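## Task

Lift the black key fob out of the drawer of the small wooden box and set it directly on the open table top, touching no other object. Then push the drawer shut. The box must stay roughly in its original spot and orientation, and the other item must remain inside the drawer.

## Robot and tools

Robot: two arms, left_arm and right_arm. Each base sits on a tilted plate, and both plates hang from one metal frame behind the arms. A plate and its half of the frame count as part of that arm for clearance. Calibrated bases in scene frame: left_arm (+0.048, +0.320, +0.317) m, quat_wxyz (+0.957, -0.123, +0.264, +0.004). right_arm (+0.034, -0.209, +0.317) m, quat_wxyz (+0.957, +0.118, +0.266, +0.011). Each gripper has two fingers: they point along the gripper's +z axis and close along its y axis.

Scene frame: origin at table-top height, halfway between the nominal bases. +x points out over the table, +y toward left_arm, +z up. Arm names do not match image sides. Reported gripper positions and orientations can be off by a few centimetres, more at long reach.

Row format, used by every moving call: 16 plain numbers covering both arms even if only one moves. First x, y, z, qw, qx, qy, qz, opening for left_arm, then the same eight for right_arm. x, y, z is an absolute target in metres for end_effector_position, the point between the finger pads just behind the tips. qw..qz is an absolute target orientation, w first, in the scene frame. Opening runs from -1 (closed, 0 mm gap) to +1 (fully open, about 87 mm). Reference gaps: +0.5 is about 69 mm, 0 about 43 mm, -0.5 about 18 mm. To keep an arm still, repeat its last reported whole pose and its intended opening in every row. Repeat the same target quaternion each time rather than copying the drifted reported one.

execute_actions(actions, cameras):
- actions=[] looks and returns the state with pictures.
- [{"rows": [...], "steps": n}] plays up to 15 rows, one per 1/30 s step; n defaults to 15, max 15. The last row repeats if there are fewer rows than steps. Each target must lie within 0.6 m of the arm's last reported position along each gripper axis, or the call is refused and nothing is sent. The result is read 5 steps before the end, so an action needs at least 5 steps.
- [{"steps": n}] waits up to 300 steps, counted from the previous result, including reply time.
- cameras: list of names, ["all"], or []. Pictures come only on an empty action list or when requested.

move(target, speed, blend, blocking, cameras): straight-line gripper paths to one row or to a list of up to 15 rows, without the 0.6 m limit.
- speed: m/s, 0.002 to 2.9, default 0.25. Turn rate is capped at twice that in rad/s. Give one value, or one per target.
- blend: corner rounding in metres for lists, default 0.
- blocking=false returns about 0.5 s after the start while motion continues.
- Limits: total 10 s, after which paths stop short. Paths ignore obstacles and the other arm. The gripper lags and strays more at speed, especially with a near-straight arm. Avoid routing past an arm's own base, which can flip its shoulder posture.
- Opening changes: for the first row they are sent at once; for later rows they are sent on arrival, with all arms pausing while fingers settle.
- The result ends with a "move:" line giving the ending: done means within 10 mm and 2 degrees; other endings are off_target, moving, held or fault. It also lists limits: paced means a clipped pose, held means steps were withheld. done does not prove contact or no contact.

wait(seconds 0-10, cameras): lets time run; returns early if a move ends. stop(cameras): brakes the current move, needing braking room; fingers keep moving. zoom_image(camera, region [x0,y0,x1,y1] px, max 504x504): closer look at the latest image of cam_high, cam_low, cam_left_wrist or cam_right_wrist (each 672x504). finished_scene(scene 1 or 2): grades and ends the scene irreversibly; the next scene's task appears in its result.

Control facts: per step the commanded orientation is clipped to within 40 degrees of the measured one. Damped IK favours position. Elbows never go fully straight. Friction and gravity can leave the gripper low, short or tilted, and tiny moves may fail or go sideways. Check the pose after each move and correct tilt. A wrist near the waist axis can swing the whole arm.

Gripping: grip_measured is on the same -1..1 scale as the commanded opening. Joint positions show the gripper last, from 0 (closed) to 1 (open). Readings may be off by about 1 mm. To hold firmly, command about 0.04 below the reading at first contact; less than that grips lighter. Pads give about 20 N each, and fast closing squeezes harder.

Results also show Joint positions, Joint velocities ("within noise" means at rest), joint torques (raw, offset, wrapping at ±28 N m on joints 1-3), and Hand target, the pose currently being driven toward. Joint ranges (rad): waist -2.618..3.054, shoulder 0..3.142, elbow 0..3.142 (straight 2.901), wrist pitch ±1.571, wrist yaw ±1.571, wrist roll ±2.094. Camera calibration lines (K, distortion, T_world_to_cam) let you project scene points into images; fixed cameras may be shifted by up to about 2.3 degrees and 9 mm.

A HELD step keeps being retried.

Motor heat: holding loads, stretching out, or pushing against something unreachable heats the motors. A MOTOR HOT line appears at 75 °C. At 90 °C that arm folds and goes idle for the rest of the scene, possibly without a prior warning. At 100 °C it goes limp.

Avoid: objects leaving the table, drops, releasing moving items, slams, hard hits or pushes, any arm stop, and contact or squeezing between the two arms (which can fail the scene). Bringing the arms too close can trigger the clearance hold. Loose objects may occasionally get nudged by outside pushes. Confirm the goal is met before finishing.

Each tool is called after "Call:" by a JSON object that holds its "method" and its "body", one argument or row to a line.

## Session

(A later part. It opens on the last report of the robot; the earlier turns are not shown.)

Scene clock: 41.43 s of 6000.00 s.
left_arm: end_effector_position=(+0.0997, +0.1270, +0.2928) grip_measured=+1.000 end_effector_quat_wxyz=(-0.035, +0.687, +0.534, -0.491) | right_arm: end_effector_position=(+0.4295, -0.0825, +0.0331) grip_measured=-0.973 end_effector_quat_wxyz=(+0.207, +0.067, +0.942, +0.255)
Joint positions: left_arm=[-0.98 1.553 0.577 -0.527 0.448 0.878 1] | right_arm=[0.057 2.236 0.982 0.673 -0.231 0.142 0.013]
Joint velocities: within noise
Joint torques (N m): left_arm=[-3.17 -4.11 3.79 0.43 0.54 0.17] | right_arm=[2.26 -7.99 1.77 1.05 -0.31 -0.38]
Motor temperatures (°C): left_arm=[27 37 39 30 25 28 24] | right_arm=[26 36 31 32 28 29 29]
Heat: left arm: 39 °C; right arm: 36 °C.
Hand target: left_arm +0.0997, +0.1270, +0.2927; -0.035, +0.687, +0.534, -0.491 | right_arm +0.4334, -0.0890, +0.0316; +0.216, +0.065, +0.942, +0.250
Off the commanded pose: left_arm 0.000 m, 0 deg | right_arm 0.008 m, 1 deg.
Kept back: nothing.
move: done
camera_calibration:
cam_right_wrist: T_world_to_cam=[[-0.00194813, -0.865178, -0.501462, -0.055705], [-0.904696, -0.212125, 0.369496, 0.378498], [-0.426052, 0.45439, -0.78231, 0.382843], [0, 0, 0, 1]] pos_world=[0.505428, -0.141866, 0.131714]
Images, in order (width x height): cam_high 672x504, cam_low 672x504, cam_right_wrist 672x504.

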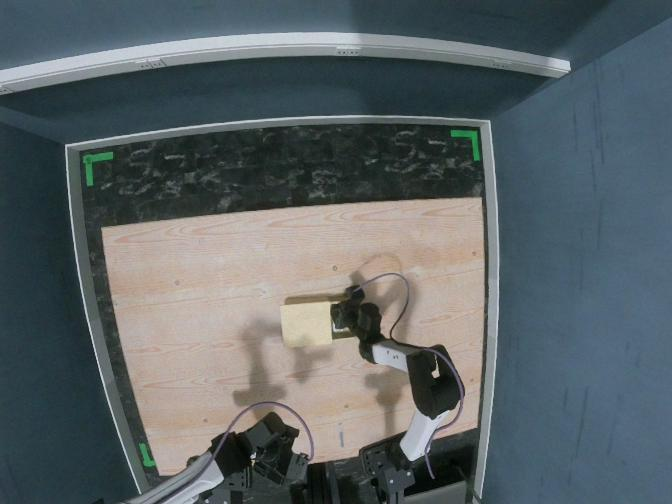

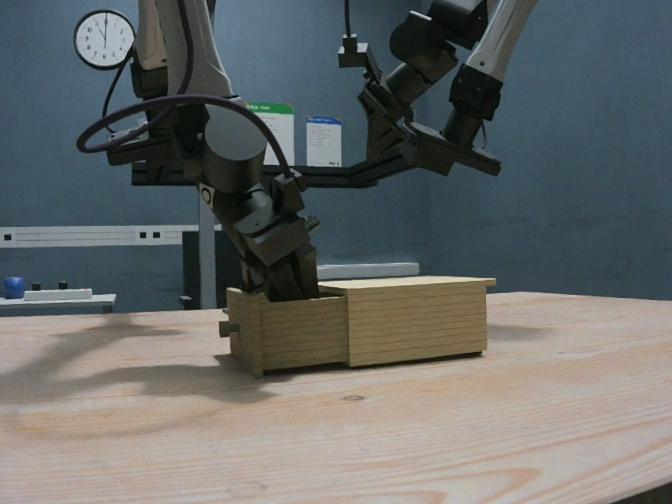

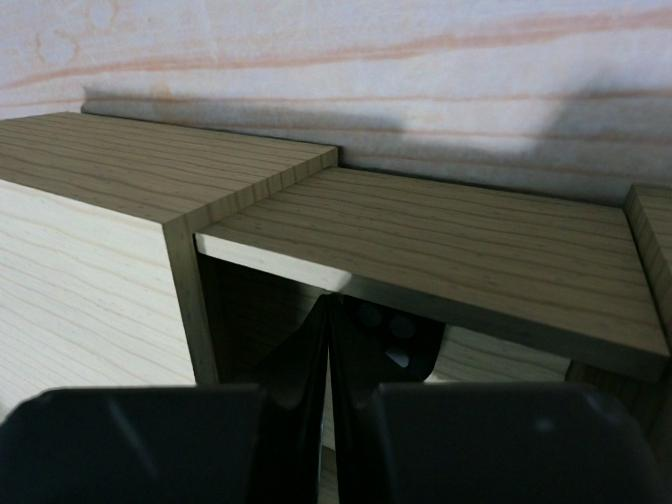

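Call:
{"method": "move", "body": {
  "target": [0.0997, 0.1270, 0.2928, -0.035, 0.687, 0.534, -0.491, 1, 0.4335, -0.099, 0.030, 0.2155, 0.065, 0.9406, 0.2502, -1],
  "speed": 0.06,
  "cameras": ["cam_right_wrist"]
}}

Scene clock: 42.53 s of 6000.00 s.
left_arm: end_effector_position=(+0.0997, +0.1270, +0.2928) grip_measured=+1.000 end_effector_quat_wxyz=(-0.035, +0.687, +0.534, -0.491) | right_arm: end_effector_position=(+0.4292, -0.0825, +0.0348) grip_measured=-0.973 end_effector_quat_wxyz=(+0.206, +0.066, +0.938, +0.270)
Joint positions: left_arm=[-0.98 1.553 0.577 -0.527 0.448 0.878 1] | right_arm=[0.043 2.236 0.982 0.673 -0.275 0.14 0.013]
Joint velocities: within noise
Joint torques (N m): left_arm=[-3.22 -4.07 3.78 0.42 0.52 0.18] | right_arm=[1.09 -8.34 1.54 0.97 -0.09 -0.51]
Motor temperatures (°C): left_arm=[27 37 39 30 25 28 24] | right_arm=[26 36 31 32 28 29 29]
Heat: left arm: 39 °C; right arm: 36 °C.
Hand target: left_arm +0.0997, +0.1270, +0.2927; -0.035, +0.687, +0.534, -0.491 | right_arm +0.4332, -0.0990, +0.0302; +0.215, +0.065, +0.942, +0.250
Off the commanded pose: left_arm 0.000 m, 0 deg | right_arm 0.018 m, 3 deg.
Kept back: nothing.
move: off_target (right_arm)
camera_calibration:
cam_right_wrist: T_world_to_cam=[[0.00709593, -0.848884, -0.528531, -0.056503], [-0.903825, -0.231584, 0.359818, 0.37599], [-0.427843, 0.475147, -0.768886, 0.386073], [0, 0, 0, 1]] pos_world=[0.505409, -0.144333, 0.131695]
Images, in order (width x height): cam_right_wrist 672x504.

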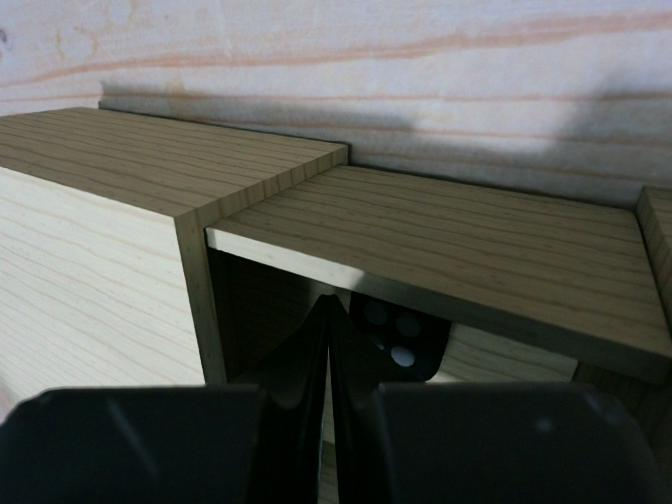

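Call:
{"method": "execute_actions", "body": {
  "actions": [],
  "cameras": ["cam_low", "cam_high"]
}}

Call:
{"method": "zoom_image", "body": {
  "camera": "cam_low",
  "region": [200, 160, 380, 390]
}}

Call:
{"method": "zoom_image", "body": {
  "camera": "cam_high",
  "region": [270, 280, 390, 370]
}}

Scene clock: 43.30 s of 6000.00 s.
left_arm: end_effector_position=(+0.0997, +0.1270, +0.2928) grip_measured=+1.000 end_effector_quat_wxyz=(-0.035, +0.687, +0.534, -0.491) | right_arm: end_effector_position=(+0.4291, -0.0824, +0.0349) grip_measured=-0.973 end_effector_quat_wxyz=(+0.206, +0.066, +0.938, +0.271)
Joint positions: left_arm=[-0.98 1.553 0.577 -0.527 0.448 0.878 1] | right_arm=[0.043 2.236 0.982 0.673 -0.277 0.14 0.013]
Joint velocities: within noise
Joint torques (N m): left_arm=[-3.21 -4.07 3.79 0.42 0.53 0.18] | right_arm=[1.03 -8.38 1.55 0.98 -0.07 -0.51]
Motor temperatures (°C): left_arm=[27 37 39 30 25 28 24] | right_arm=[26 36 31 32 28 29 29]
Heat: left arm: 39 °C; right arm: 36 °C.
Hand target: left_arm +0.0997, +0.1270, +0.2927; -0.035, +0.687, +0.534, -0.491 | right_arm +0.4332, -0.0990, +0.0302; +0.215, +0.065, +0.942, +0.250
Off the commanded pose: left_arm 0.000 m, 0 deg | right_arm 0.018 m, 3 deg.
Steps of this call (1-23: nothing new was sent). Readings (end_effector_position of left_arm | right_arm):
1: (+0.0997, +0.1270, +0.2928) | (+0.4292, -0.0825, +0.0348)
2: (+0.0997, +0.1270, +0.2928) | (+0.4291, -0.0824, +0.0348)
4: (+0.0997, +0.1270, +0.2928) | (+0.4291, -0.0823, +0.0349)
8: (+0.0997, +0.1270, +0.2928) | (+0.4291, -0.0823, +0.0349)
23: the state above
Images, in order (width x height): cam_high 672x504, cam_low 672x504.

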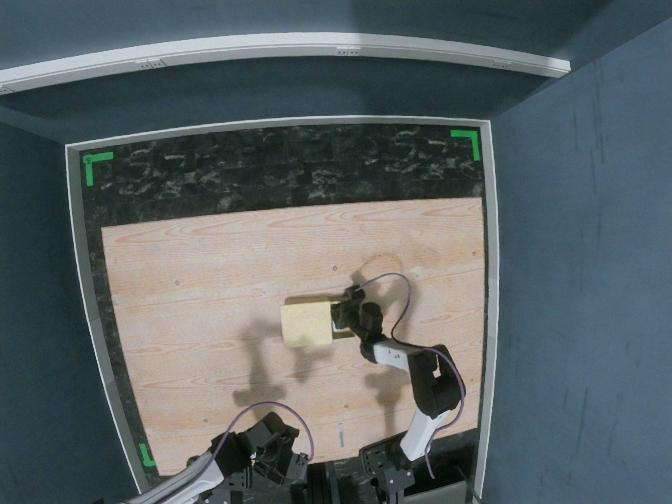

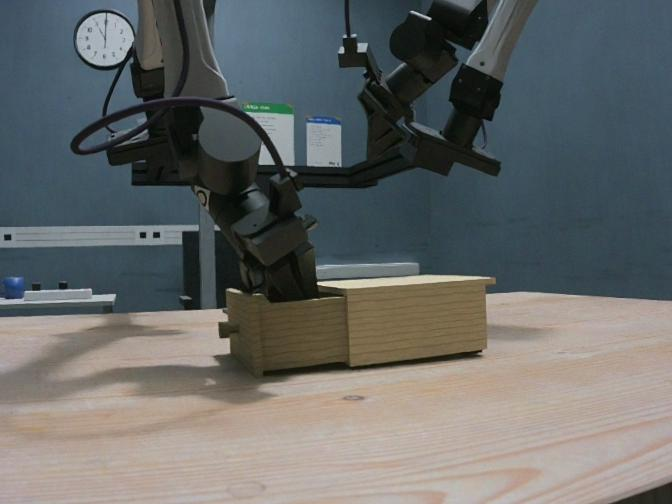

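Scaled by 2.191 from the camera's 672x504 image, which has a finer 960x720 frame.

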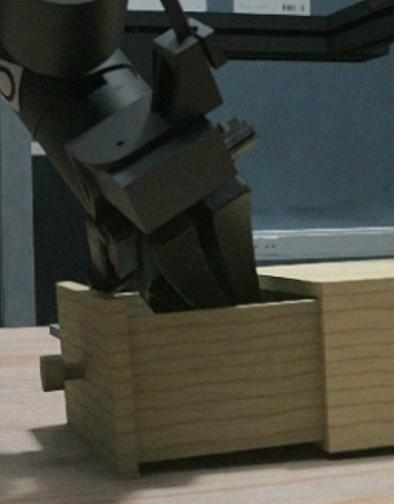

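Scaled by 4.200 from the camera's 672x504 image, which has a finer 960x720 frame.

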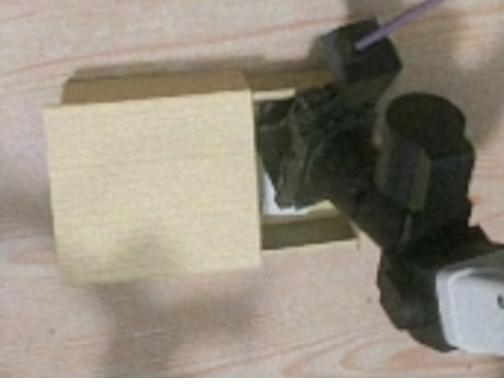

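Call:
{"method": "move", "body": {
  "target": [0.0997, 0.1270, 0.2928, -0.035, 0.687, 0.534, -0.491, 1, 0.4335, -0.095, 0.031, 0.2211, 0.0421, 0.9626, 0.1504, -1],
  "speed": 0.06,
  "cameras": ["cam_right_wrist", "cam_low"]
}}

Scene clock: 46.27 s of 6000.00 s.
left_arm: end_effector_position=(+0.0997, +0.1270, +0.2928) grip_measured=+1.000 end_effector_quat_wxyz=(-0.035, +0.687, +0.534, -0.491) | right_arm: end_effector_position=(+0.4295, -0.0863, +0.0283) grip_measured=-0.973 end_effector_quat_wxyz=(+0.217, +0.047, +0.959, +0.175)
Joint positions: left_arm=[-0.98 1.553 0.577 -0.527 0.448 0.878 1] | right_arm=[0.121 2.232 0.977 0.671 -0.029 0.098 0.013]
Joint velocities: within noise
Joint torques (N m): left_arm=[-3.23 -4.05 3.75 0.43 0.53 0.18] | right_arm=[4.3 -9.43 1.4 0.83 0.26 -0.4]
Motor temperatures (°C): left_arm=[27 37 39 30 25 28 24] | right_arm=[26 36 31 32 28 29 29]
Heat: left arm: 39 °C; right arm: 36 °C.
Hand target: left_arm +0.0997, +0.1270, +0.2927; -0.035, +0.687, +0.534, -0.491 | right_arm +0.4334, -0.0951, +0.0310; +0.221, +0.042, +0.963, +0.151
Off the commanded pose: left_arm 0.000 m, 0 deg | right_arm 0.010 m, 3 deg.
Kept back: nothing.
move: off_target (right_arm)
camera_calibration:
cam_right_wrist: T_world_to_cam=[[0.00536354, -0.936912, -0.349523, -0.0750613], [-0.90813, -0.150897, 0.390551, 0.385661], [-0.418654, 0.315318, -0.851647, 0.367631], [0, 0, 0, 1]] pos_world=[0.504543, -0.128051, 0.136236]
Images, in order (width x height): cam_low 672x504, cam_right_wrist 672x504.

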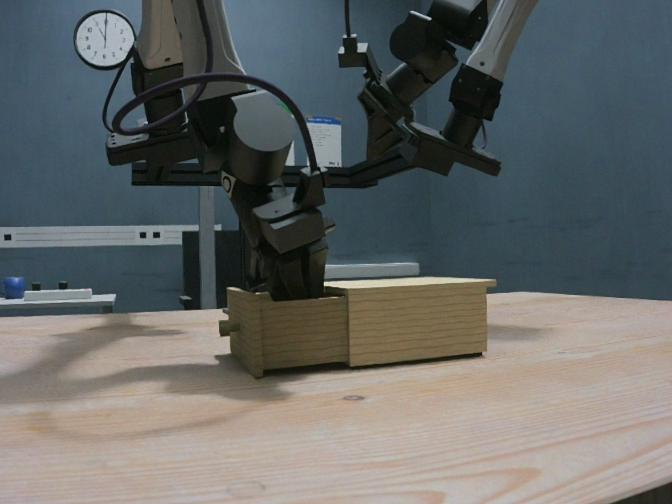

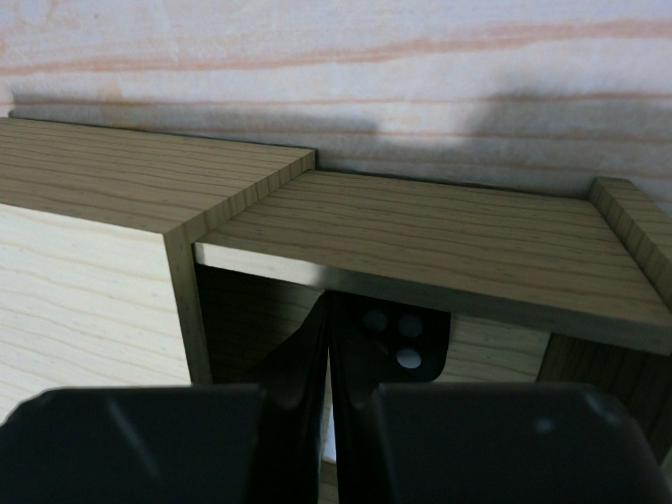

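Call:
{"method": "move", "body": {
  "target": [0.0997, 0.1270, 0.2928, -0.035, 0.687, 0.534, -0.491, 1, 0.4335, -0.103, 0.034, 0.2224, 0.0343, 0.9650, 0.1335, -1],
  "speed": 0.06,
  "cameras": ["cam_right_wrist", "cam_low"]
}}

Scene clock: 47.20 s of 6000.00 s.
left_arm: end_effector_position=(+0.0997, +0.1270, +0.2928) grip_measured=+1.000 end_effector_quat_wxyz=(-0.035, +0.687, +0.534, -0.491) | right_arm: end_effector_position=(+0.4291, -0.0910, +0.0288) grip_measured=-0.973 end_effector_quat_wxyz=(+0.219, +0.039, +0.962, +0.161)
Joint positions: left_arm=[-0.98 1.553 0.577 -0.527 0.448 0.878 1] | right_arm=[0.123 2.224 0.971 0.669 -0.003 0.076 0.013]
Joint velocities: within noise
Joint torques (N m): left_arm=[-3.21 -4.11 3.78 0.42 0.54 0.18] | right_arm=[3.88 -10.54 1.01 0.76 0.34 -0.42]
Motor temperatures (°C): left_arm=[27 37 39 30 25 28 24] | right_arm=[26 36 31 32 28 29 29]
Heat: left arm: 39 °C; right arm: 36 °C.
Hand target: left_arm +0.0997, +0.1270, +0.2927; -0.035, +0.687, +0.534, -0.491 | right_arm +0.4333, -0.1029, +0.0338; +0.222, +0.035, +0.965, +0.134
Off the commanded pose: left_arm 0.000 m, 0 deg | right_arm 0.014 m, 3 deg.
Kept back: nothing.
move: off_target (right_arm)
camera_calibration:
cam_right_wrist: T_world_to_cam=[[0.0153425, -0.947364, -0.319791, -0.0852831], [-0.90848, -0.146799, 0.391297, 0.384897], [-0.417646, 0.284521, -0.862914, 0.366466], [0, 0, 0, 1]] pos_world=[0.504032, -0.128559, 0.138347]
Images, in order (width x height): cam_low 672x504, cam_right_wrist 672x504.

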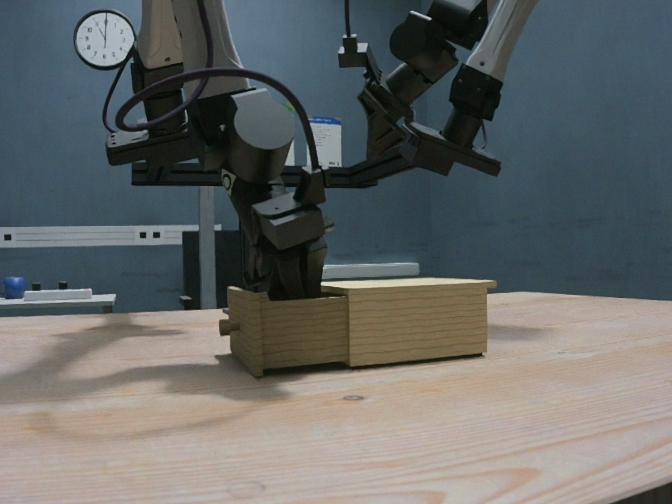

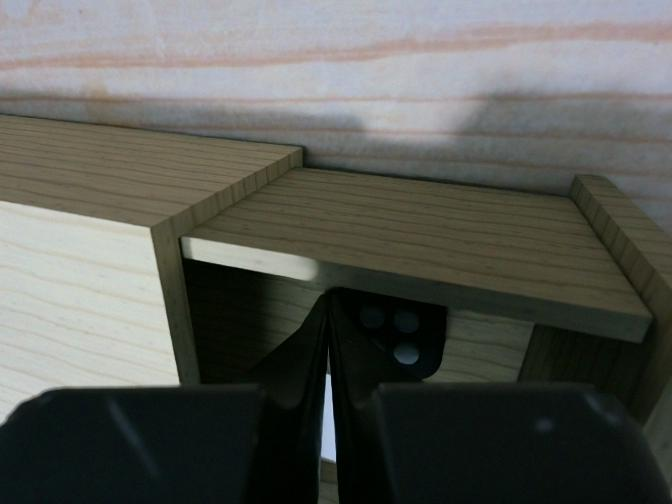

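Call:
{"method": "move", "body": {
  "target": [0.0997, 0.1270, 0.2928, -0.035, 0.687, 0.534, -0.491, 1, 0.4335, -0.110, 0.037, 0.2235, 0.0265, 0.9668, 0.1165, -1],
  "speed": 0.06,
  "cameras": ["cam_right_wrist"]
}}

Scene clock: 48.17 s of 6000.00 s.
left_arm: end_effector_position=(+0.0997, +0.1270, +0.2928) grip_measured=+1.000 end_effector_quat_wxyz=(-0.035, +0.687, +0.534, -0.491) | right_arm: end_effector_position=(+0.4269, -0.1007, +0.0288) grip_measured=-0.973 end_effector_quat_wxyz=(+0.217, +0.030, +0.966, +0.136)
Joint positions: left_arm=[-0.98 1.553 0.577 -0.527 0.448 0.878 1] | right_arm=[0.123 2.21 0.96 0.656 0.043 0.049 0.013]
Joint velocities: within noise
Joint torques (N m): left_arm=[-3.21 -4.08 3.78 0.43 0.53 0.17] | right_arm=[3.88 -10.92 1.09 0.77 0.18 -0.33]
Motor temperatures (°C): left_arm=[27 37 39 30 25 28 24] | right_arm=[26 36 31 32 28 29 29]
Heat: left arm: 39 °C; right arm: 36 °C.
Hand target: left_arm +0.0997, +0.1270, +0.2927; -0.035, +0.687, +0.534, -0.491 | right_arm +0.4334, -0.1099, +0.0367; +0.224, +0.027, +0.967, +0.117
Off the commanded pose: left_arm 0.000 m, 0 deg | right_arm 0.014 m, 2 deg.
Kept back: nothing.
move: off_target (right_arm)
camera_calibration:
cam_right_wrist: T_world_to_cam=[[0.0205424, -0.963023, -0.268635, -0.0997991], [-0.905753, -0.13169, 0.402828, 0.381442], [-0.423309, 0.235042, -0.874966, 0.366076], [0, 0, 0, 1]] pos_world=[0.502505, -0.13192, 0.13984]
Images, in order (width x height): cam_right_wrist 672x504.

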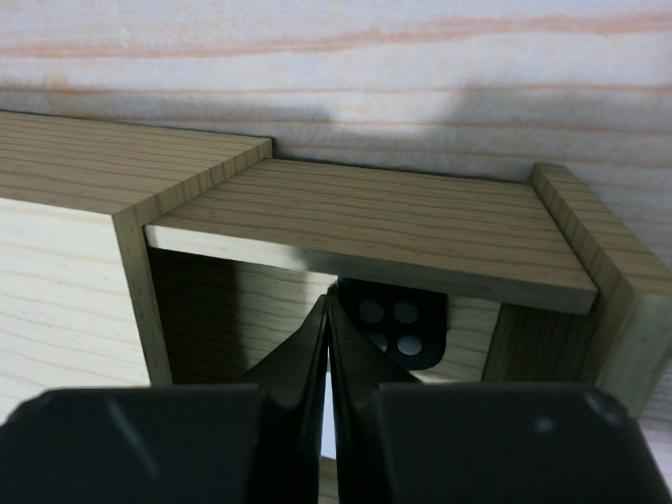

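Call:
{"method": "move", "body": {
  "target": [
    [0.0997, 0.1270, 0.2928, -0.035, 0.687, 0.534, -0.491, 1, 0.4300, -0.100, 0.072, 0.2225, 0.0300, 0.9660, 0.1260, -1],
    [0.0997, 0.1270, 0.2928, -0.035, 0.687, 0.534, -0.491, 1, 0.428, -0.116, 0.100, 0.2251, -0.001, 0.9737, -0.036, 0.04]
  ],
  "speed": [0.15, 0.2],
  "cameras": ["cam_right_wrist", "cam_low"]
}}

Scene clock: 52.83 s of 6000.00 s.
left_arm: end_effector_position=(+0.0997, +0.1270, +0.2928) grip_measured=+1.000 end_effector_quat_wxyz=(-0.035, +0.687, +0.534, -0.491) | right_arm: end_effector_position=(+0.4095, -0.1170, +0.0835) grip_measured=+0.040 end_effector_quat_wxyz=(+0.201, -0.007, +0.979, -0.036)
Joint positions: left_arm=[-0.98 1.553 0.577 -0.527 0.448 0.878 1] | right_arm=[0.303 2.022 0.879 0.469 0.511 0.031 0.52]
Joint velocities: within noise
Joint torques (N m): left_arm=[-3.25 -4.08 3.79 0.44 0.53 0.18] | right_arm=[5.37 -10.95 3.6 0.82 0.17 -0.2]
Motor temperatures (°C): left_arm=[27 37 39 30 25 27 23] | right_arm=[26 37 31 32 28 29 29]
Heat: left arm: 39 °C; right arm: 37 °C.
Hand target: left_arm +0.0997, +0.1270, +0.2927; -0.035, +0.687, +0.534, -0.491 | right_arm +0.4276, -0.1159, +0.0996; +0.225, -0.001, +0.974, -0.036
Off the commanded pose: left_arm 0.000 m, 0 deg | right_arm 0.025 m, 3 deg.
Kept back: nothing.
move: off_target (right_arm); target 2's new opening was sent with right_arm's hand 0.025 m and 3 deg from that target
camera_calibration:
cam_right_wrist: T_world_to_cam=[[0.0185806, -0.996567, 0.0806775, -0.132658], [-0.889599, 0.0203527, 0.456288, 0.348242], [-0.456363, -0.0802488, -0.886167, 0.387922], [0, 0, 0, 1]] pos_world=[0.489294, -0.10816, 0.195568]
Images, in order (width x height): cam_low 672x504, cam_right_wrist 672x504.

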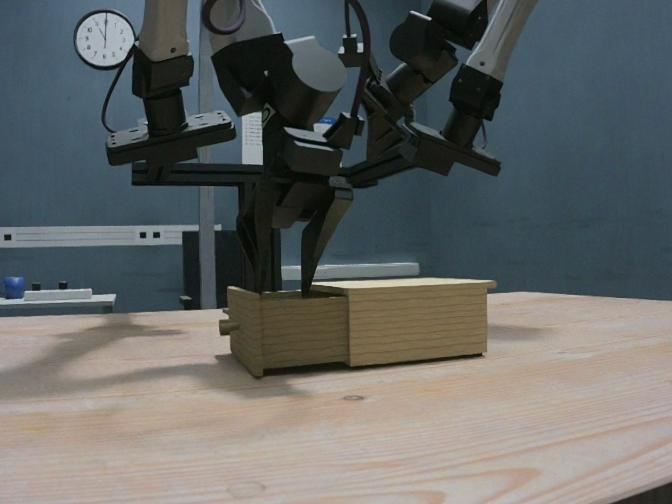

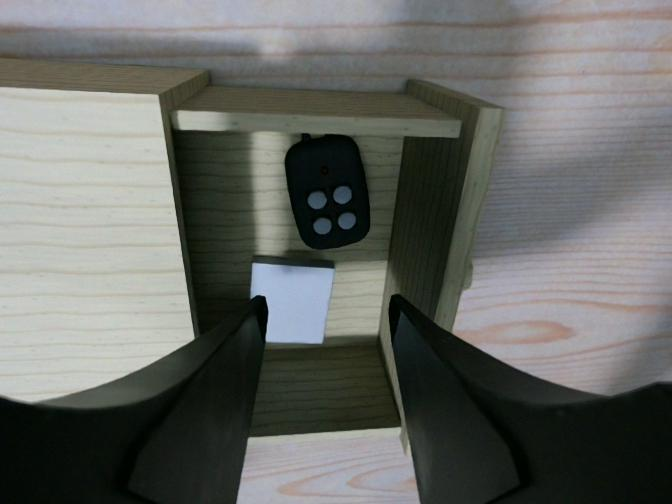

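Call:
{"method": "move", "body": {
  "target": [
    [0.0997, 0.1270, 0.2928, -0.035, 0.687, 0.534, -0.491, 1, 0.430, -0.117, 0.065, 0.2269, -0.0603, 0.9718, -0.0222, 0.04],
    [0.0997, 0.1270, 0.2928, -0.035, 0.687, 0.534, -0.491, 1, 0.430, -0.117, 0.050, 0.2269, -0.0603, 0.9718, -0.0222, 0.04]
  ],
  "speed": [0.12, 0.08],
  "cameras": ["cam_right_wrist", "cam_low"]
}}

Scene clock: 57.03 s of 6000.00 s.
left_arm: end_effector_position=(+0.0997, +0.1270, +0.2928) grip_measured=+1.000 end_effector_quat_wxyz=(-0.035, +0.687, +0.534, -0.491) | right_arm: end_effector_position=(+0.4227, -0.1158, +0.0539) grip_measured=+0.040 end_effector_quat_wxyz=(+0.217, -0.064, +0.974, -0.023)
Joint positions: left_arm=[-0.98 1.553 0.577 -0.527 0.448 0.878 1] | right_arm=[0.26 2.141 0.936 0.584 0.426 -0.122 0.52]
Joint velocities: within noise
Joint torques (N m): left_arm=[-3.22 -4.05 3.77 0.43 0.54 0.18] | right_arm=[3.28 -6.48 3.74 1.1 -0.09 -0.23]
Motor temperatures (°C): left_arm=[27 37 39 30 25 27 23] | right_arm=[26 38 31 32 28 29 29]
Heat: left arm: 39 °C; right arm: 38 °C.
Hand target: left_arm +0.0997, +0.1270, +0.2927; -0.035, +0.687, +0.534, -0.491 | right_arm +0.4298, -0.1171, +0.0503; +0.227, -0.060, +0.972, -0.022
Off the commanded pose: left_arm 0.000 m, 0 deg | right_arm 0.008 m, 1 deg.
Kept back: nothing.
move: done
camera_calibration:
cam_right_wrist: T_world_to_cam=[[0.133772, -0.98777, 0.0800934, -0.176991], [-0.898973, -0.0869371, 0.429289, 0.366497], [-0.417076, -0.129429, -0.899609, 0.346293], [0, 0, 0, 1]] pos_world=[0.497578, -0.0981438, 0.168371]
Images, in order (width x height): cam_low 672x504, cam_right_wrist 672x504.

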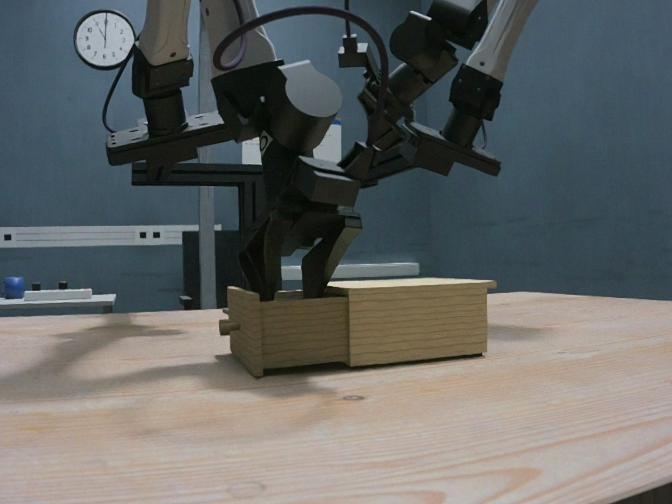

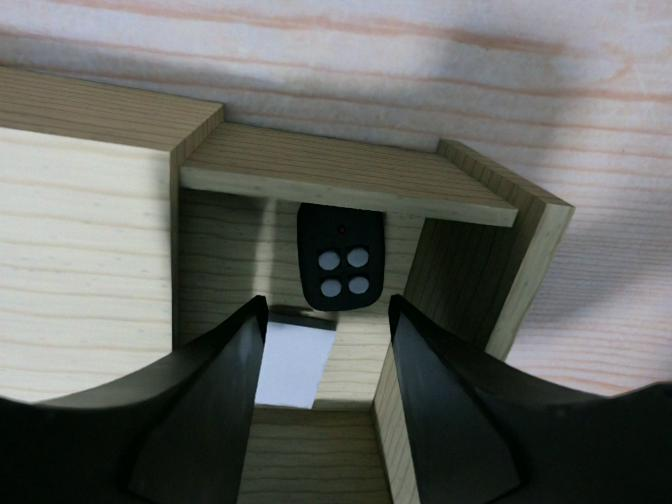

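Call:
{"method": "move", "body": {
  "target": [
    [0.0997, 0.1270, 0.2928, -0.035, 0.687, 0.534, -0.491, 1, 0.4395, -0.1195, 0.040, 0.2269, -0.0603, 0.9718, -0.0222, 0.04],
    [0.0997, 0.1270, 0.2928, -0.035, 0.687, 0.534, -0.491, 1, 0.4395, -0.1195, 0.028, 0.2269, -0.0603, 0.9718, -0.0222, 0.04]
  ],
  "speed": [0.08, 0.05],
  "cameras": ["cam_right_wrist", "cam_low"]
}}

Scene clock: 58.30 s of 6000.00 s.
left_arm: end_effector_position=(+0.0997, +0.1270, +0.2928) grip_measured=+1.000 end_effector_quat_wxyz=(-0.035, +0.687, +0.534, -0.491) | right_arm: end_effector_position=(+0.4375, -0.1161, +0.0391) grip_measured=+0.039 end_effector_quat_wxyz=(+0.224, -0.063, +0.972, -0.021)
Joint positions: left_arm=[-0.98 1.553 0.577 -0.527 0.448 0.878 1] | right_arm=[0.237 2.202 1.009 0.594 0.404 -0.139 0.52]
Joint velocities: within noise
Joint torques (N m): left_arm=[-3.26 -4.05 3.74 0.42 0.53 0.18] | right_arm=[2.73 -5.3 4.1 1.21 -0.12 -0.24]
Motor temperatures (°C): left_arm=[27 37 39 30 25 27 23] | right_arm=[26 37 31 32 28 29 29]
Heat: left arm: 39 °C; right arm: 37 °C.
Hand target: left_arm +0.0997, +0.1270, +0.2927; -0.035, +0.687, +0.534, -0.491 | right_arm +0.4390, -0.1198, +0.0285; +0.227, -0.060, +0.972, -0.022
Off the commanded pose: left_arm 0.000 m, 0 deg | right_arm 0.012 m, 0 deg.
Kept back: nothing.
move: off_target (right_arm)
camera_calibration:
cam_right_wrist: T_world_to_cam=[[0.131223, -0.988336, 0.0772774, -0.176943], [-0.905172, -0.0876614, 0.415907, 0.389253], [-0.404282, -0.124526, -0.906118, 0.334335], [0, 0, 0, 1]] pos_world=[0.510725, -0.0991235, 0.154727]
Images, in order (width x height): cam_low 672x504, cam_right_wrist 672x504.

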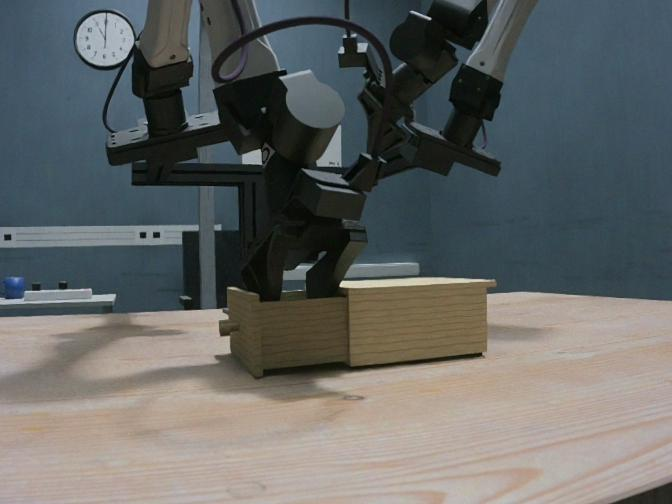

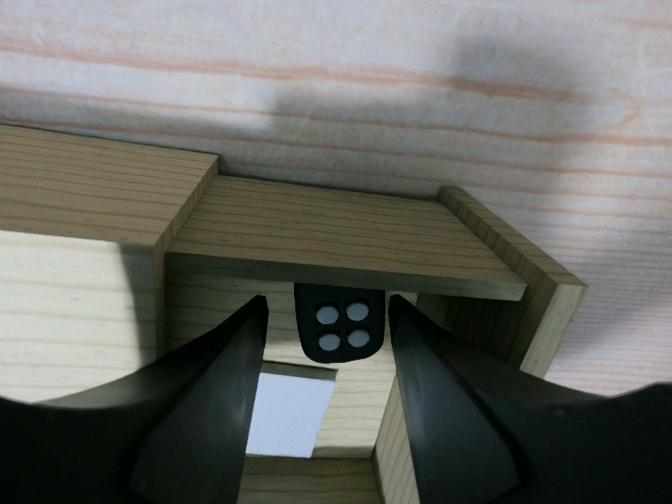

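Call:
{"method": "move", "body": {
  "target": [
    [0.0997, 0.1270, 0.2928, -0.035, 0.687, 0.534, -0.491, 1, 0.434, -0.122, 0.056, 0.2853, -0.0684, 0.9558, -0.0161, 0.04],
    [0.0997, 0.1270, 0.2928, -0.035, 0.687, 0.534, -0.491, 1, 0.434, -0.122, 0.046, 0.2853, -0.0684, 0.9558, -0.0161, 0.04]
  ],
  "speed": [0.1, 0.06],
  "cameras": ["cam_right_wrist", "cam_low"]
}}

Scene clock: 60.93 s of 6000.00 s.
left_arm: end_effector_position=(+0.0997, +0.1270, +0.2928) grip_measured=+1.000 end_effector_quat_wxyz=(-0.035, +0.687, +0.534, -0.491) | right_arm: end_effector_position=(+0.4246, -0.1162, +0.0452) grip_measured=+0.040 end_effector_quat_wxyz=(+0.272, -0.073, +0.959, -0.009)
Joint positions: left_arm=[-0.98 1.553 0.577 -0.527 0.448 0.878 1] | right_arm=[0.237 2.202 0.862 0.844 0.366 -0.192 0.52]
Joint velocities: within noise
Joint torques (N m): left_arm=[-3.21 -4.11 3.78 0.43 0.53 0.18] | right_arm=[3.07 -7.49 2.28 1.38 -0.03 -0.28]
Motor temperatures (°C): left_arm=[27 37 39 30 25 27 23] | right_arm=[26 37 31 32 28 29 29]
Heat: left arm: 39 °C; right arm: 37 °C.
Hand target: left_arm +0.0997, +0.1270, +0.2927; -0.035, +0.687, +0.534, -0.491 | right_arm +0.4338, -0.1221, +0.0462; +0.285, -0.068, +0.956, -0.016
Off the commanded pose: left_arm 0.000 m, 0 deg | right_arm 0.011 m, 2 deg.
Kept back: nothing.
move: off_target (right_arm)
camera_calibration:
cam_right_wrist: T_world_to_cam=[[0.15332, -0.985917, 0.0667849, -0.184511], [-0.937802, -0.123868, 0.32432, 0.388796], [-0.31148, -0.112356, -0.943587, 0.298348], [0, 0, 0, 1]] pos_world=[0.485832, -0.100232, 0.167745]
Images, in order (width x height): cam_low 672x504, cam_right_wrist 672x504.

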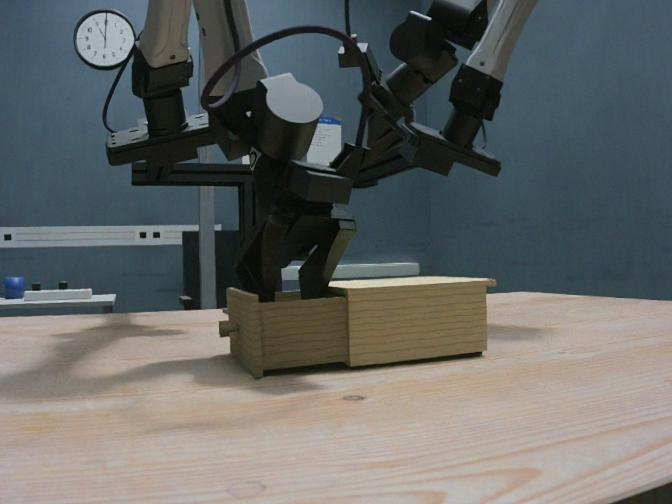

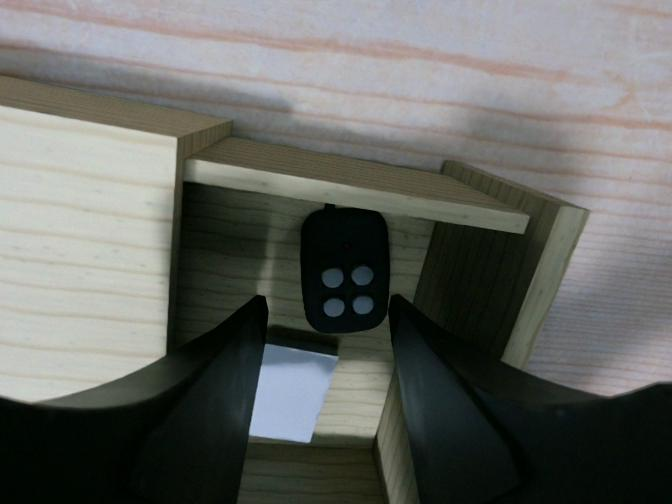

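Call:
{"method": "move", "body": {
  "target": [
    [0.0997, 0.1270, 0.2928, -0.035, 0.687, 0.534, -0.491, 1, 0.439, -0.128, 0.044, 0.2853, -0.0684, 0.9558, -0.0161, 0.04],
    [0.0997, 0.1270, 0.2928, -0.035, 0.687, 0.534, -0.491, 1, 0.439, -0.128, 0.031, 0.2853, -0.0684, 0.9558, -0.0161, 0.04]
  ],
  "speed": [0.05, 0.05],
  "cameras": ["cam_right_wrist", "cam_low"]
}}

Scene clock: 62.10 s of 6000.00 s.
left_arm: end_effector_position=(+0.0997, +0.1270, +0.2928) grip_measured=+1.000 end_effector_quat_wxyz=(-0.035, +0.687, +0.534, -0.491) | right_arm: end_effector_position=(+0.4393, -0.1153, +0.0413) grip_measured=+0.039 end_effector_quat_wxyz=(+0.288, -0.073, +0.955, +0.000)
Joint positions: left_arm=[-0.98 1.553 0.577 -0.527 0.448 0.878 1] | right_arm=[0.221 2.225 0.901 0.862 0.33 -0.206 0.52]
Joint velocities: within noise
Joint torques (N m): left_arm=[-3.17 -4.08 3.78 0.43 0.54 0.19] | right_arm=[1.68 -5.41 2.7 1.32 0.04 -0.27]
Motor temperatures (°C): left_arm=[27 37 39 30 25 27 23] | right_arm=[26 37 31 32 28 29 29]
Heat: left arm: 39 °C; right arm: 37 °C.
Hand target: left_arm +0.0997, +0.1270, +0.2927; -0.035, +0.687, +0.534, -0.491 | right_arm +0.4385, -0.1281, +0.0316; +0.285, -0.068, +0.956, -0.016
Off the commanded pose: left_arm 0.000 m, 0 deg | right_arm 0.016 m, 2 deg.
Kept back: nothing.
move: off_target (right_arm)
camera_calibration:
cam_right_wrist: T_world_to_cam=[[0.156458, -0.986293, 0.0524104, -0.186389], [-0.946719, -0.134634, 0.292571, 0.407972], [-0.281504, -0.0953931, -0.954807, 0.288605], [0, 0, 0, 1]] pos_world=[0.49664, -0.101376, 0.16597]
Images, in order (width x height): cam_low 672x504, cam_right_wrist 672x504.

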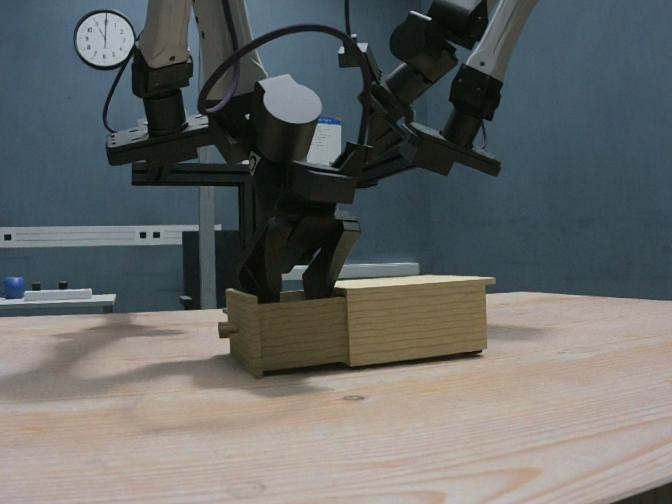

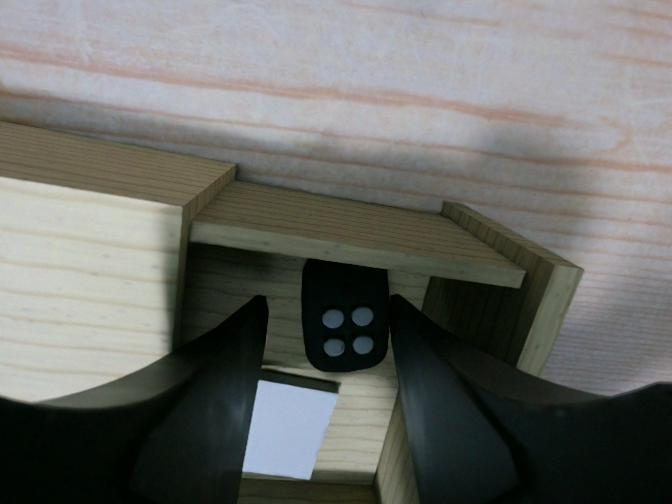

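Call:
{"method": "move", "body": {
  "target": [
    [0.0997, 0.1270, 0.2928, -0.035, 0.687, 0.534, -0.491, 1, 0.434, -0.116, 0.056, 0.2862, -0.0733, 0.9548, -0.0327, 0.04],
    [0.0997, 0.1270, 0.2928, -0.035, 0.687, 0.534, -0.491, 1, 0.436, -0.123, 0.048, 0.2862, -0.0733, 0.9548, -0.0327, -0.06]
  ],
  "speed": [0.1, 0.06],
  "cameras": ["cam_right_wrist", "cam_low"]
}}

Scene clock: 64.57 s of 6000.00 s.
left_arm: end_effector_position=(+0.0997, +0.1270, +0.2928) grip_measured=+1.000 end_effector_quat_wxyz=(-0.035, +0.687, +0.534, -0.491) | right_arm: end_effector_position=(+0.4255, -0.1150, +0.0427) grip_measured=-0.060 end_effector_quat_wxyz=(+0.275, -0.081, +0.958, -0.023)
Joint positions: left_arm=[-0.98 1.553 0.577 -0.527 0.448 0.878 1] | right_arm=[0.249 2.225 0.874 0.862 0.397 -0.212 0.47]
Joint velocities: within noise
Joint torques (N m): left_arm=[-3.21 -4.1 3.77 0.43 0.53 0.18] | right_arm=[3.21 -8.94 2.03 1.16 0.09 -0.2]
Motor temperatures (°C): left_arm=[27 37 39 30 25 27 23] | right_arm=[26 37 31 32 28 29 29]
Heat: left arm: 39 °C; right arm: 37 °C.
Hand target: left_arm +0.0997, +0.1270, +0.2927; -0.035, +0.687, +0.534, -0.491 | right_arm +0.4359, -0.1230, +0.0480; +0.286, -0.073, +0.955, -0.033
Off the commanded pose: left_arm 0.000 m, 0 deg | right_arm 0.014 m, 2 deg.
Kept back: nothing.
move: off_target (right_arm); target 2's new opening was sent with right_arm's hand 0.014 m and 2 deg from that target
camera_calibration:
cam_right_wrist: T_world_to_cam=[[0.160532, -0.982213, 0.0974055, -0.187213], [-0.939673, -0.121882, 0.319622, 0.391904], [-0.302065, -0.142839, -0.942525, 0.288823], [0, 0, 0, 1]] pos_world=[0.485559, -0.0948617, 0.165198]
Images, in order (width x height): cam_low 672x504, cam_right_wrist 672x504.

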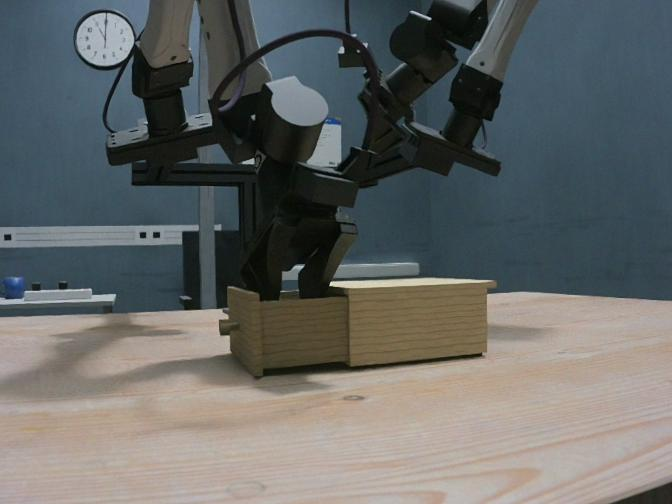

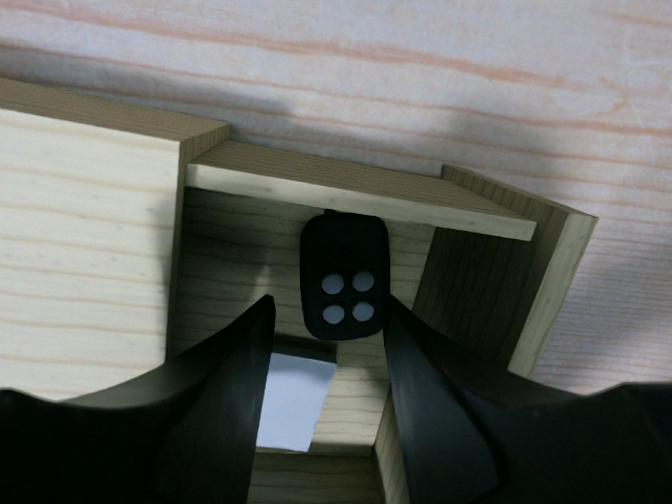

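Call:
{"method": "move", "body": {
  "target": [0.0997, 0.1270, 0.2928, -0.035, 0.687, 0.534, -0.491, 1, 0.437, -0.130, 0.048, 0.2862, -0.0733, 0.9548, -0.0327, -0.06],
  "speed": 0.05,
  "cameras": ["cam_right_wrist"]
}}

Scene clock: 65.50 s of 6000.00 s.
left_arm: end_effector_position=(+0.0997, +0.1270, +0.2928) grip_measured=+1.000 end_effector_quat_wxyz=(-0.035, +0.687, +0.534, -0.491) | right_arm: end_effector_position=(+0.4259, -0.1196, +0.0410) grip_measured=-0.060 end_effector_quat_wxyz=(+0.274, -0.080, +0.958, -0.023)
Joint positions: left_arm=[-0.98 1.553 0.577 -0.527 0.448 0.878 1] | right_arm=[0.236 2.225 0.874 0.862 0.388 -0.217 0.47]
Joint velocities: within noise
Joint torques (N m): left_arm=[-3.25 -4.12 3.78 0.43 0.53 0.17] | right_arm=[2.63 -9.65 1.22 1.19 0.01 -0.29]
Motor temperatures (°C): left_arm=[27 37 39 30 25 27 23] | right_arm=[26 37 31 32 28 29 29]
Heat: left arm: 39 °C; right arm: 37 °C.
Hand target: left_arm +0.0997, +0.1270, +0.2927; -0.035, +0.687, +0.534, -0.491 | right_arm +0.4369, -0.1299, +0.0479; +0.286, -0.073, +0.955, -0.033
Off the commanded pose: left_arm 0.000 m, 0 deg | right_arm 0.017 m, 2 deg.
Kept back: nothing.
move: off_target (right_arm)
camera_calibration:
cam_right_wrist: T_world_to_cam=[[0.158416, -0.982488, 0.0980864, -0.190765], [-0.93919, -0.119286, 0.322013, 0.392232], [-0.304674, -0.143134, -0.94164, 0.287686], [0, 0, 0, 1]] pos_world=[0.486251, -0.0994586, 0.163304]
Images, in order (width x height): cam_right_wrist 672x504.

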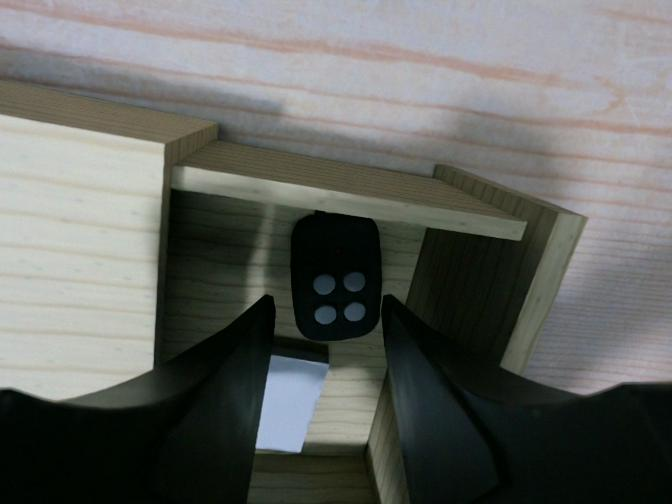

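Call:
{"method": "move", "body": {
  "target": [0.0997, 0.1270, 0.2928, -0.035, 0.687, 0.534, -0.491, 1, 0.434, -0.129, 0.030, 0.2862, -0.0733, 0.9548, -0.0327, -0.06],
  "speed": 0.05,
  "cameras": ["cam_right_wrist"]
}}

Scene clock: 66.57 s of 6000.00 s.
left_arm: end_effector_position=(+0.0997, +0.1270, +0.2928) grip_measured=+1.000 end_effector_quat_wxyz=(-0.035, +0.687, +0.534, -0.491) | right_arm: end_effector_position=(+0.4326, -0.1177, +0.0373) grip_measured=-0.060 end_effector_quat_wxyz=(+0.285, -0.077, +0.955, -0.019)
Joint positions: left_arm=[-0.98 1.553 0.577 -0.527 0.448 0.878 1] | right_arm=[0.23 2.248 0.893 0.891 0.372 -0.221 0.47]
Joint velocities: within noise
Joint torques (N m): left_arm=[-3.18 -4.1 3.78 0.43 0.54 0.17] | right_arm=[2.02 -5.98 2.26 1.36 0.03 -0.28]
Motor temperatures (°C): left_arm=[27 37 39 30 25 27 23] | right_arm=[26 37 31 32 28 29 29]
Heat: left arm: 39 °C; right arm: 37 °C.
Hand target: left_arm +0.0997, +0.1270, +0.2927; -0.035, +0.687, +0.534, -0.491 | right_arm +0.4336, -0.1290, +0.0304; +0.286, -0.073, +0.955, -0.033
Off the commanded pose: left_arm 0.000 m, 0 deg | right_arm 0.014 m, 2 deg.
Kept back: nothing.
move: off_target (right_arm)
camera_calibration:
cam_right_wrist: T_world_to_cam=[[0.155034, -0.983819, 0.0898082, -0.187983], [-0.946239, -0.121755, 0.299679, 0.403517], [-0.283895, -0.13144, -0.949804, 0.279206], [0, 0, 0, 1]] pos_world=[0.490233, -0.0991114, 0.161148]
Images, in order (width x height): cam_right_wrist 672x504.

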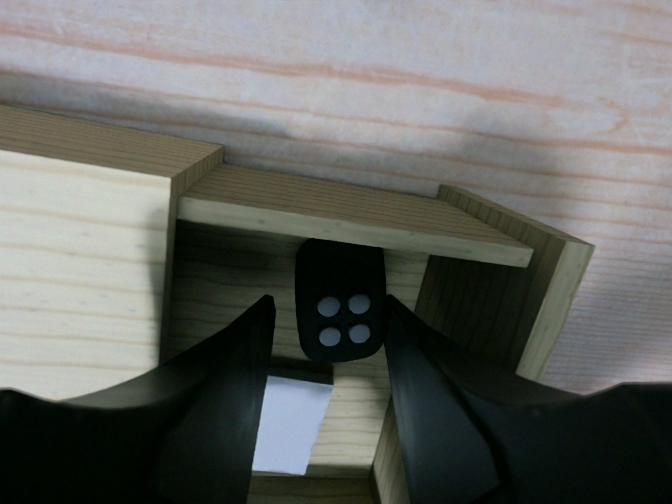

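Call:
{"method": "move", "body": {
  "target": [0.0997, 0.1270, 0.2928, -0.035, 0.687, 0.534, -0.491, 1, 0.432, -0.131, 0.028, 0.2862, -0.0733, 0.9548, -0.0327, 0.02],
  "speed": 0.05,
  "cameras": ["cam_right_wrist", "cam_low"]
}}

Scene clock: 68.07 s of 6000.00 s.
left_arm: end_effector_position=(+0.0997, +0.1270, +0.2928) grip_measured=+1.000 end_effector_quat_wxyz=(-0.035, +0.687, +0.534, -0.491) | right_arm: end_effector_position=(+0.4334, -0.1182, +0.0372) grip_measured=+0.018 end_effector_quat_wxyz=(+0.287, -0.081, +0.954, -0.020)
Joint positions: left_arm=[-0.98 1.553 0.577 -0.527 0.448 0.878 1] | right_arm=[0.229 2.25 0.893 0.898 0.37 -0.231 0.509]
Joint velocities: within noise
Joint torques (N m): left_arm=[-3.21 -4.04 3.77 0.42 0.54 0.18] | right_arm=[1.59 -5.71 1.68 1.38 0 -0.24]
Motor temperatures (°C): left_arm=[27 37 39 30 25 27 23] | right_arm=[26 37 31 32 28 29 29]
Heat: left arm: 39 °C; right arm: 37 °C.
Hand target: left_arm +0.0997, +0.1270, +0.2927; -0.035, +0.687, +0.534, -0.491 | right_arm +0.4316, -0.1309, +0.0286; +0.286, -0.073, +0.955, -0.033
Off the commanded pose: left_arm 0.000 m, 0 deg | right_arm 0.016 m, 2 deg.
Kept back: nothing.
move: off_target (right_arm)
camera_calibration:
cam_right_wrist: T_world_to_cam=[[0.161225, -0.982415, 0.0941699, -0.19137], [-0.946754, -0.127014, 0.295844, 0.404047], [-0.278681, -0.136853, -0.950583, 0.27651], [0, 0, 0, 1]] pos_world=[0.490445, -0.0988442, 0.161332]
Images, in order (width x height): cam_low 672x504, cam_right_wrist 672x504.

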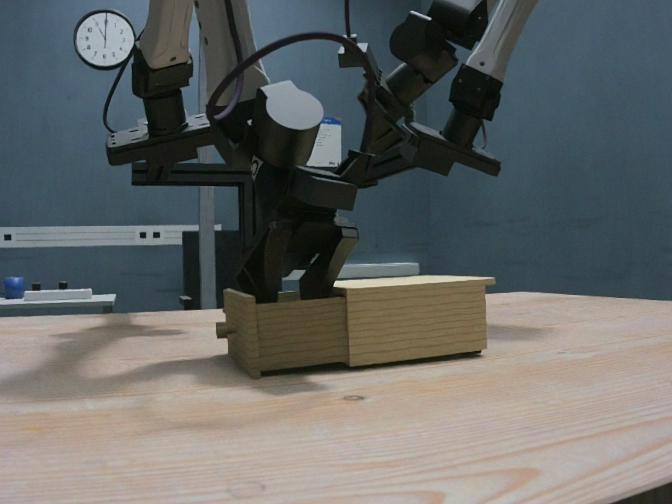

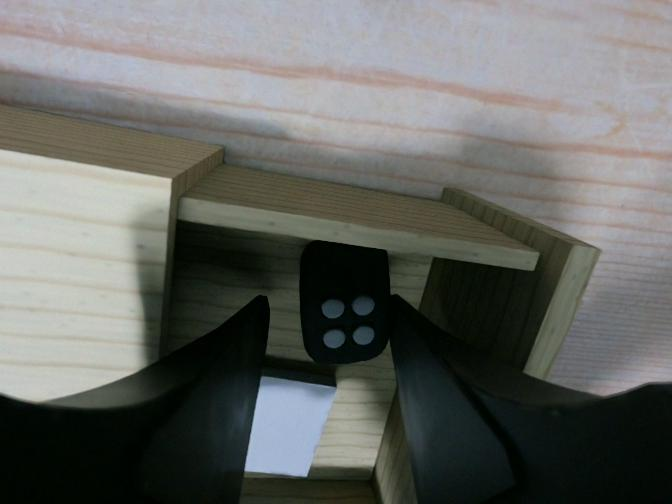

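Call:
{"method": "zoom_image", "body": {
  "camera": "cam_right_wrist",
  "region": [240, 180, 620, 440]
}}

Call:
{"method": "zoom_image", "body": {
  "camera": "cam_low",
  "region": [200, 160, 380, 390]
}}

Scaled by 1.326 from the camera's 672x504 image, which has a finer 960x720 frame.

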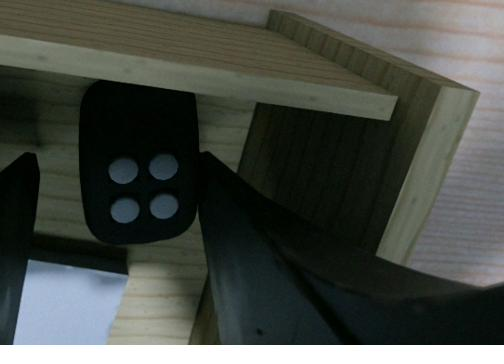

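Scaled by 2.191 from the camera's 672x504 image, which has a finer 960x720 frame.

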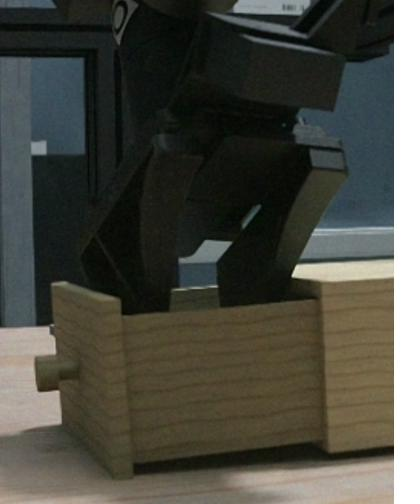

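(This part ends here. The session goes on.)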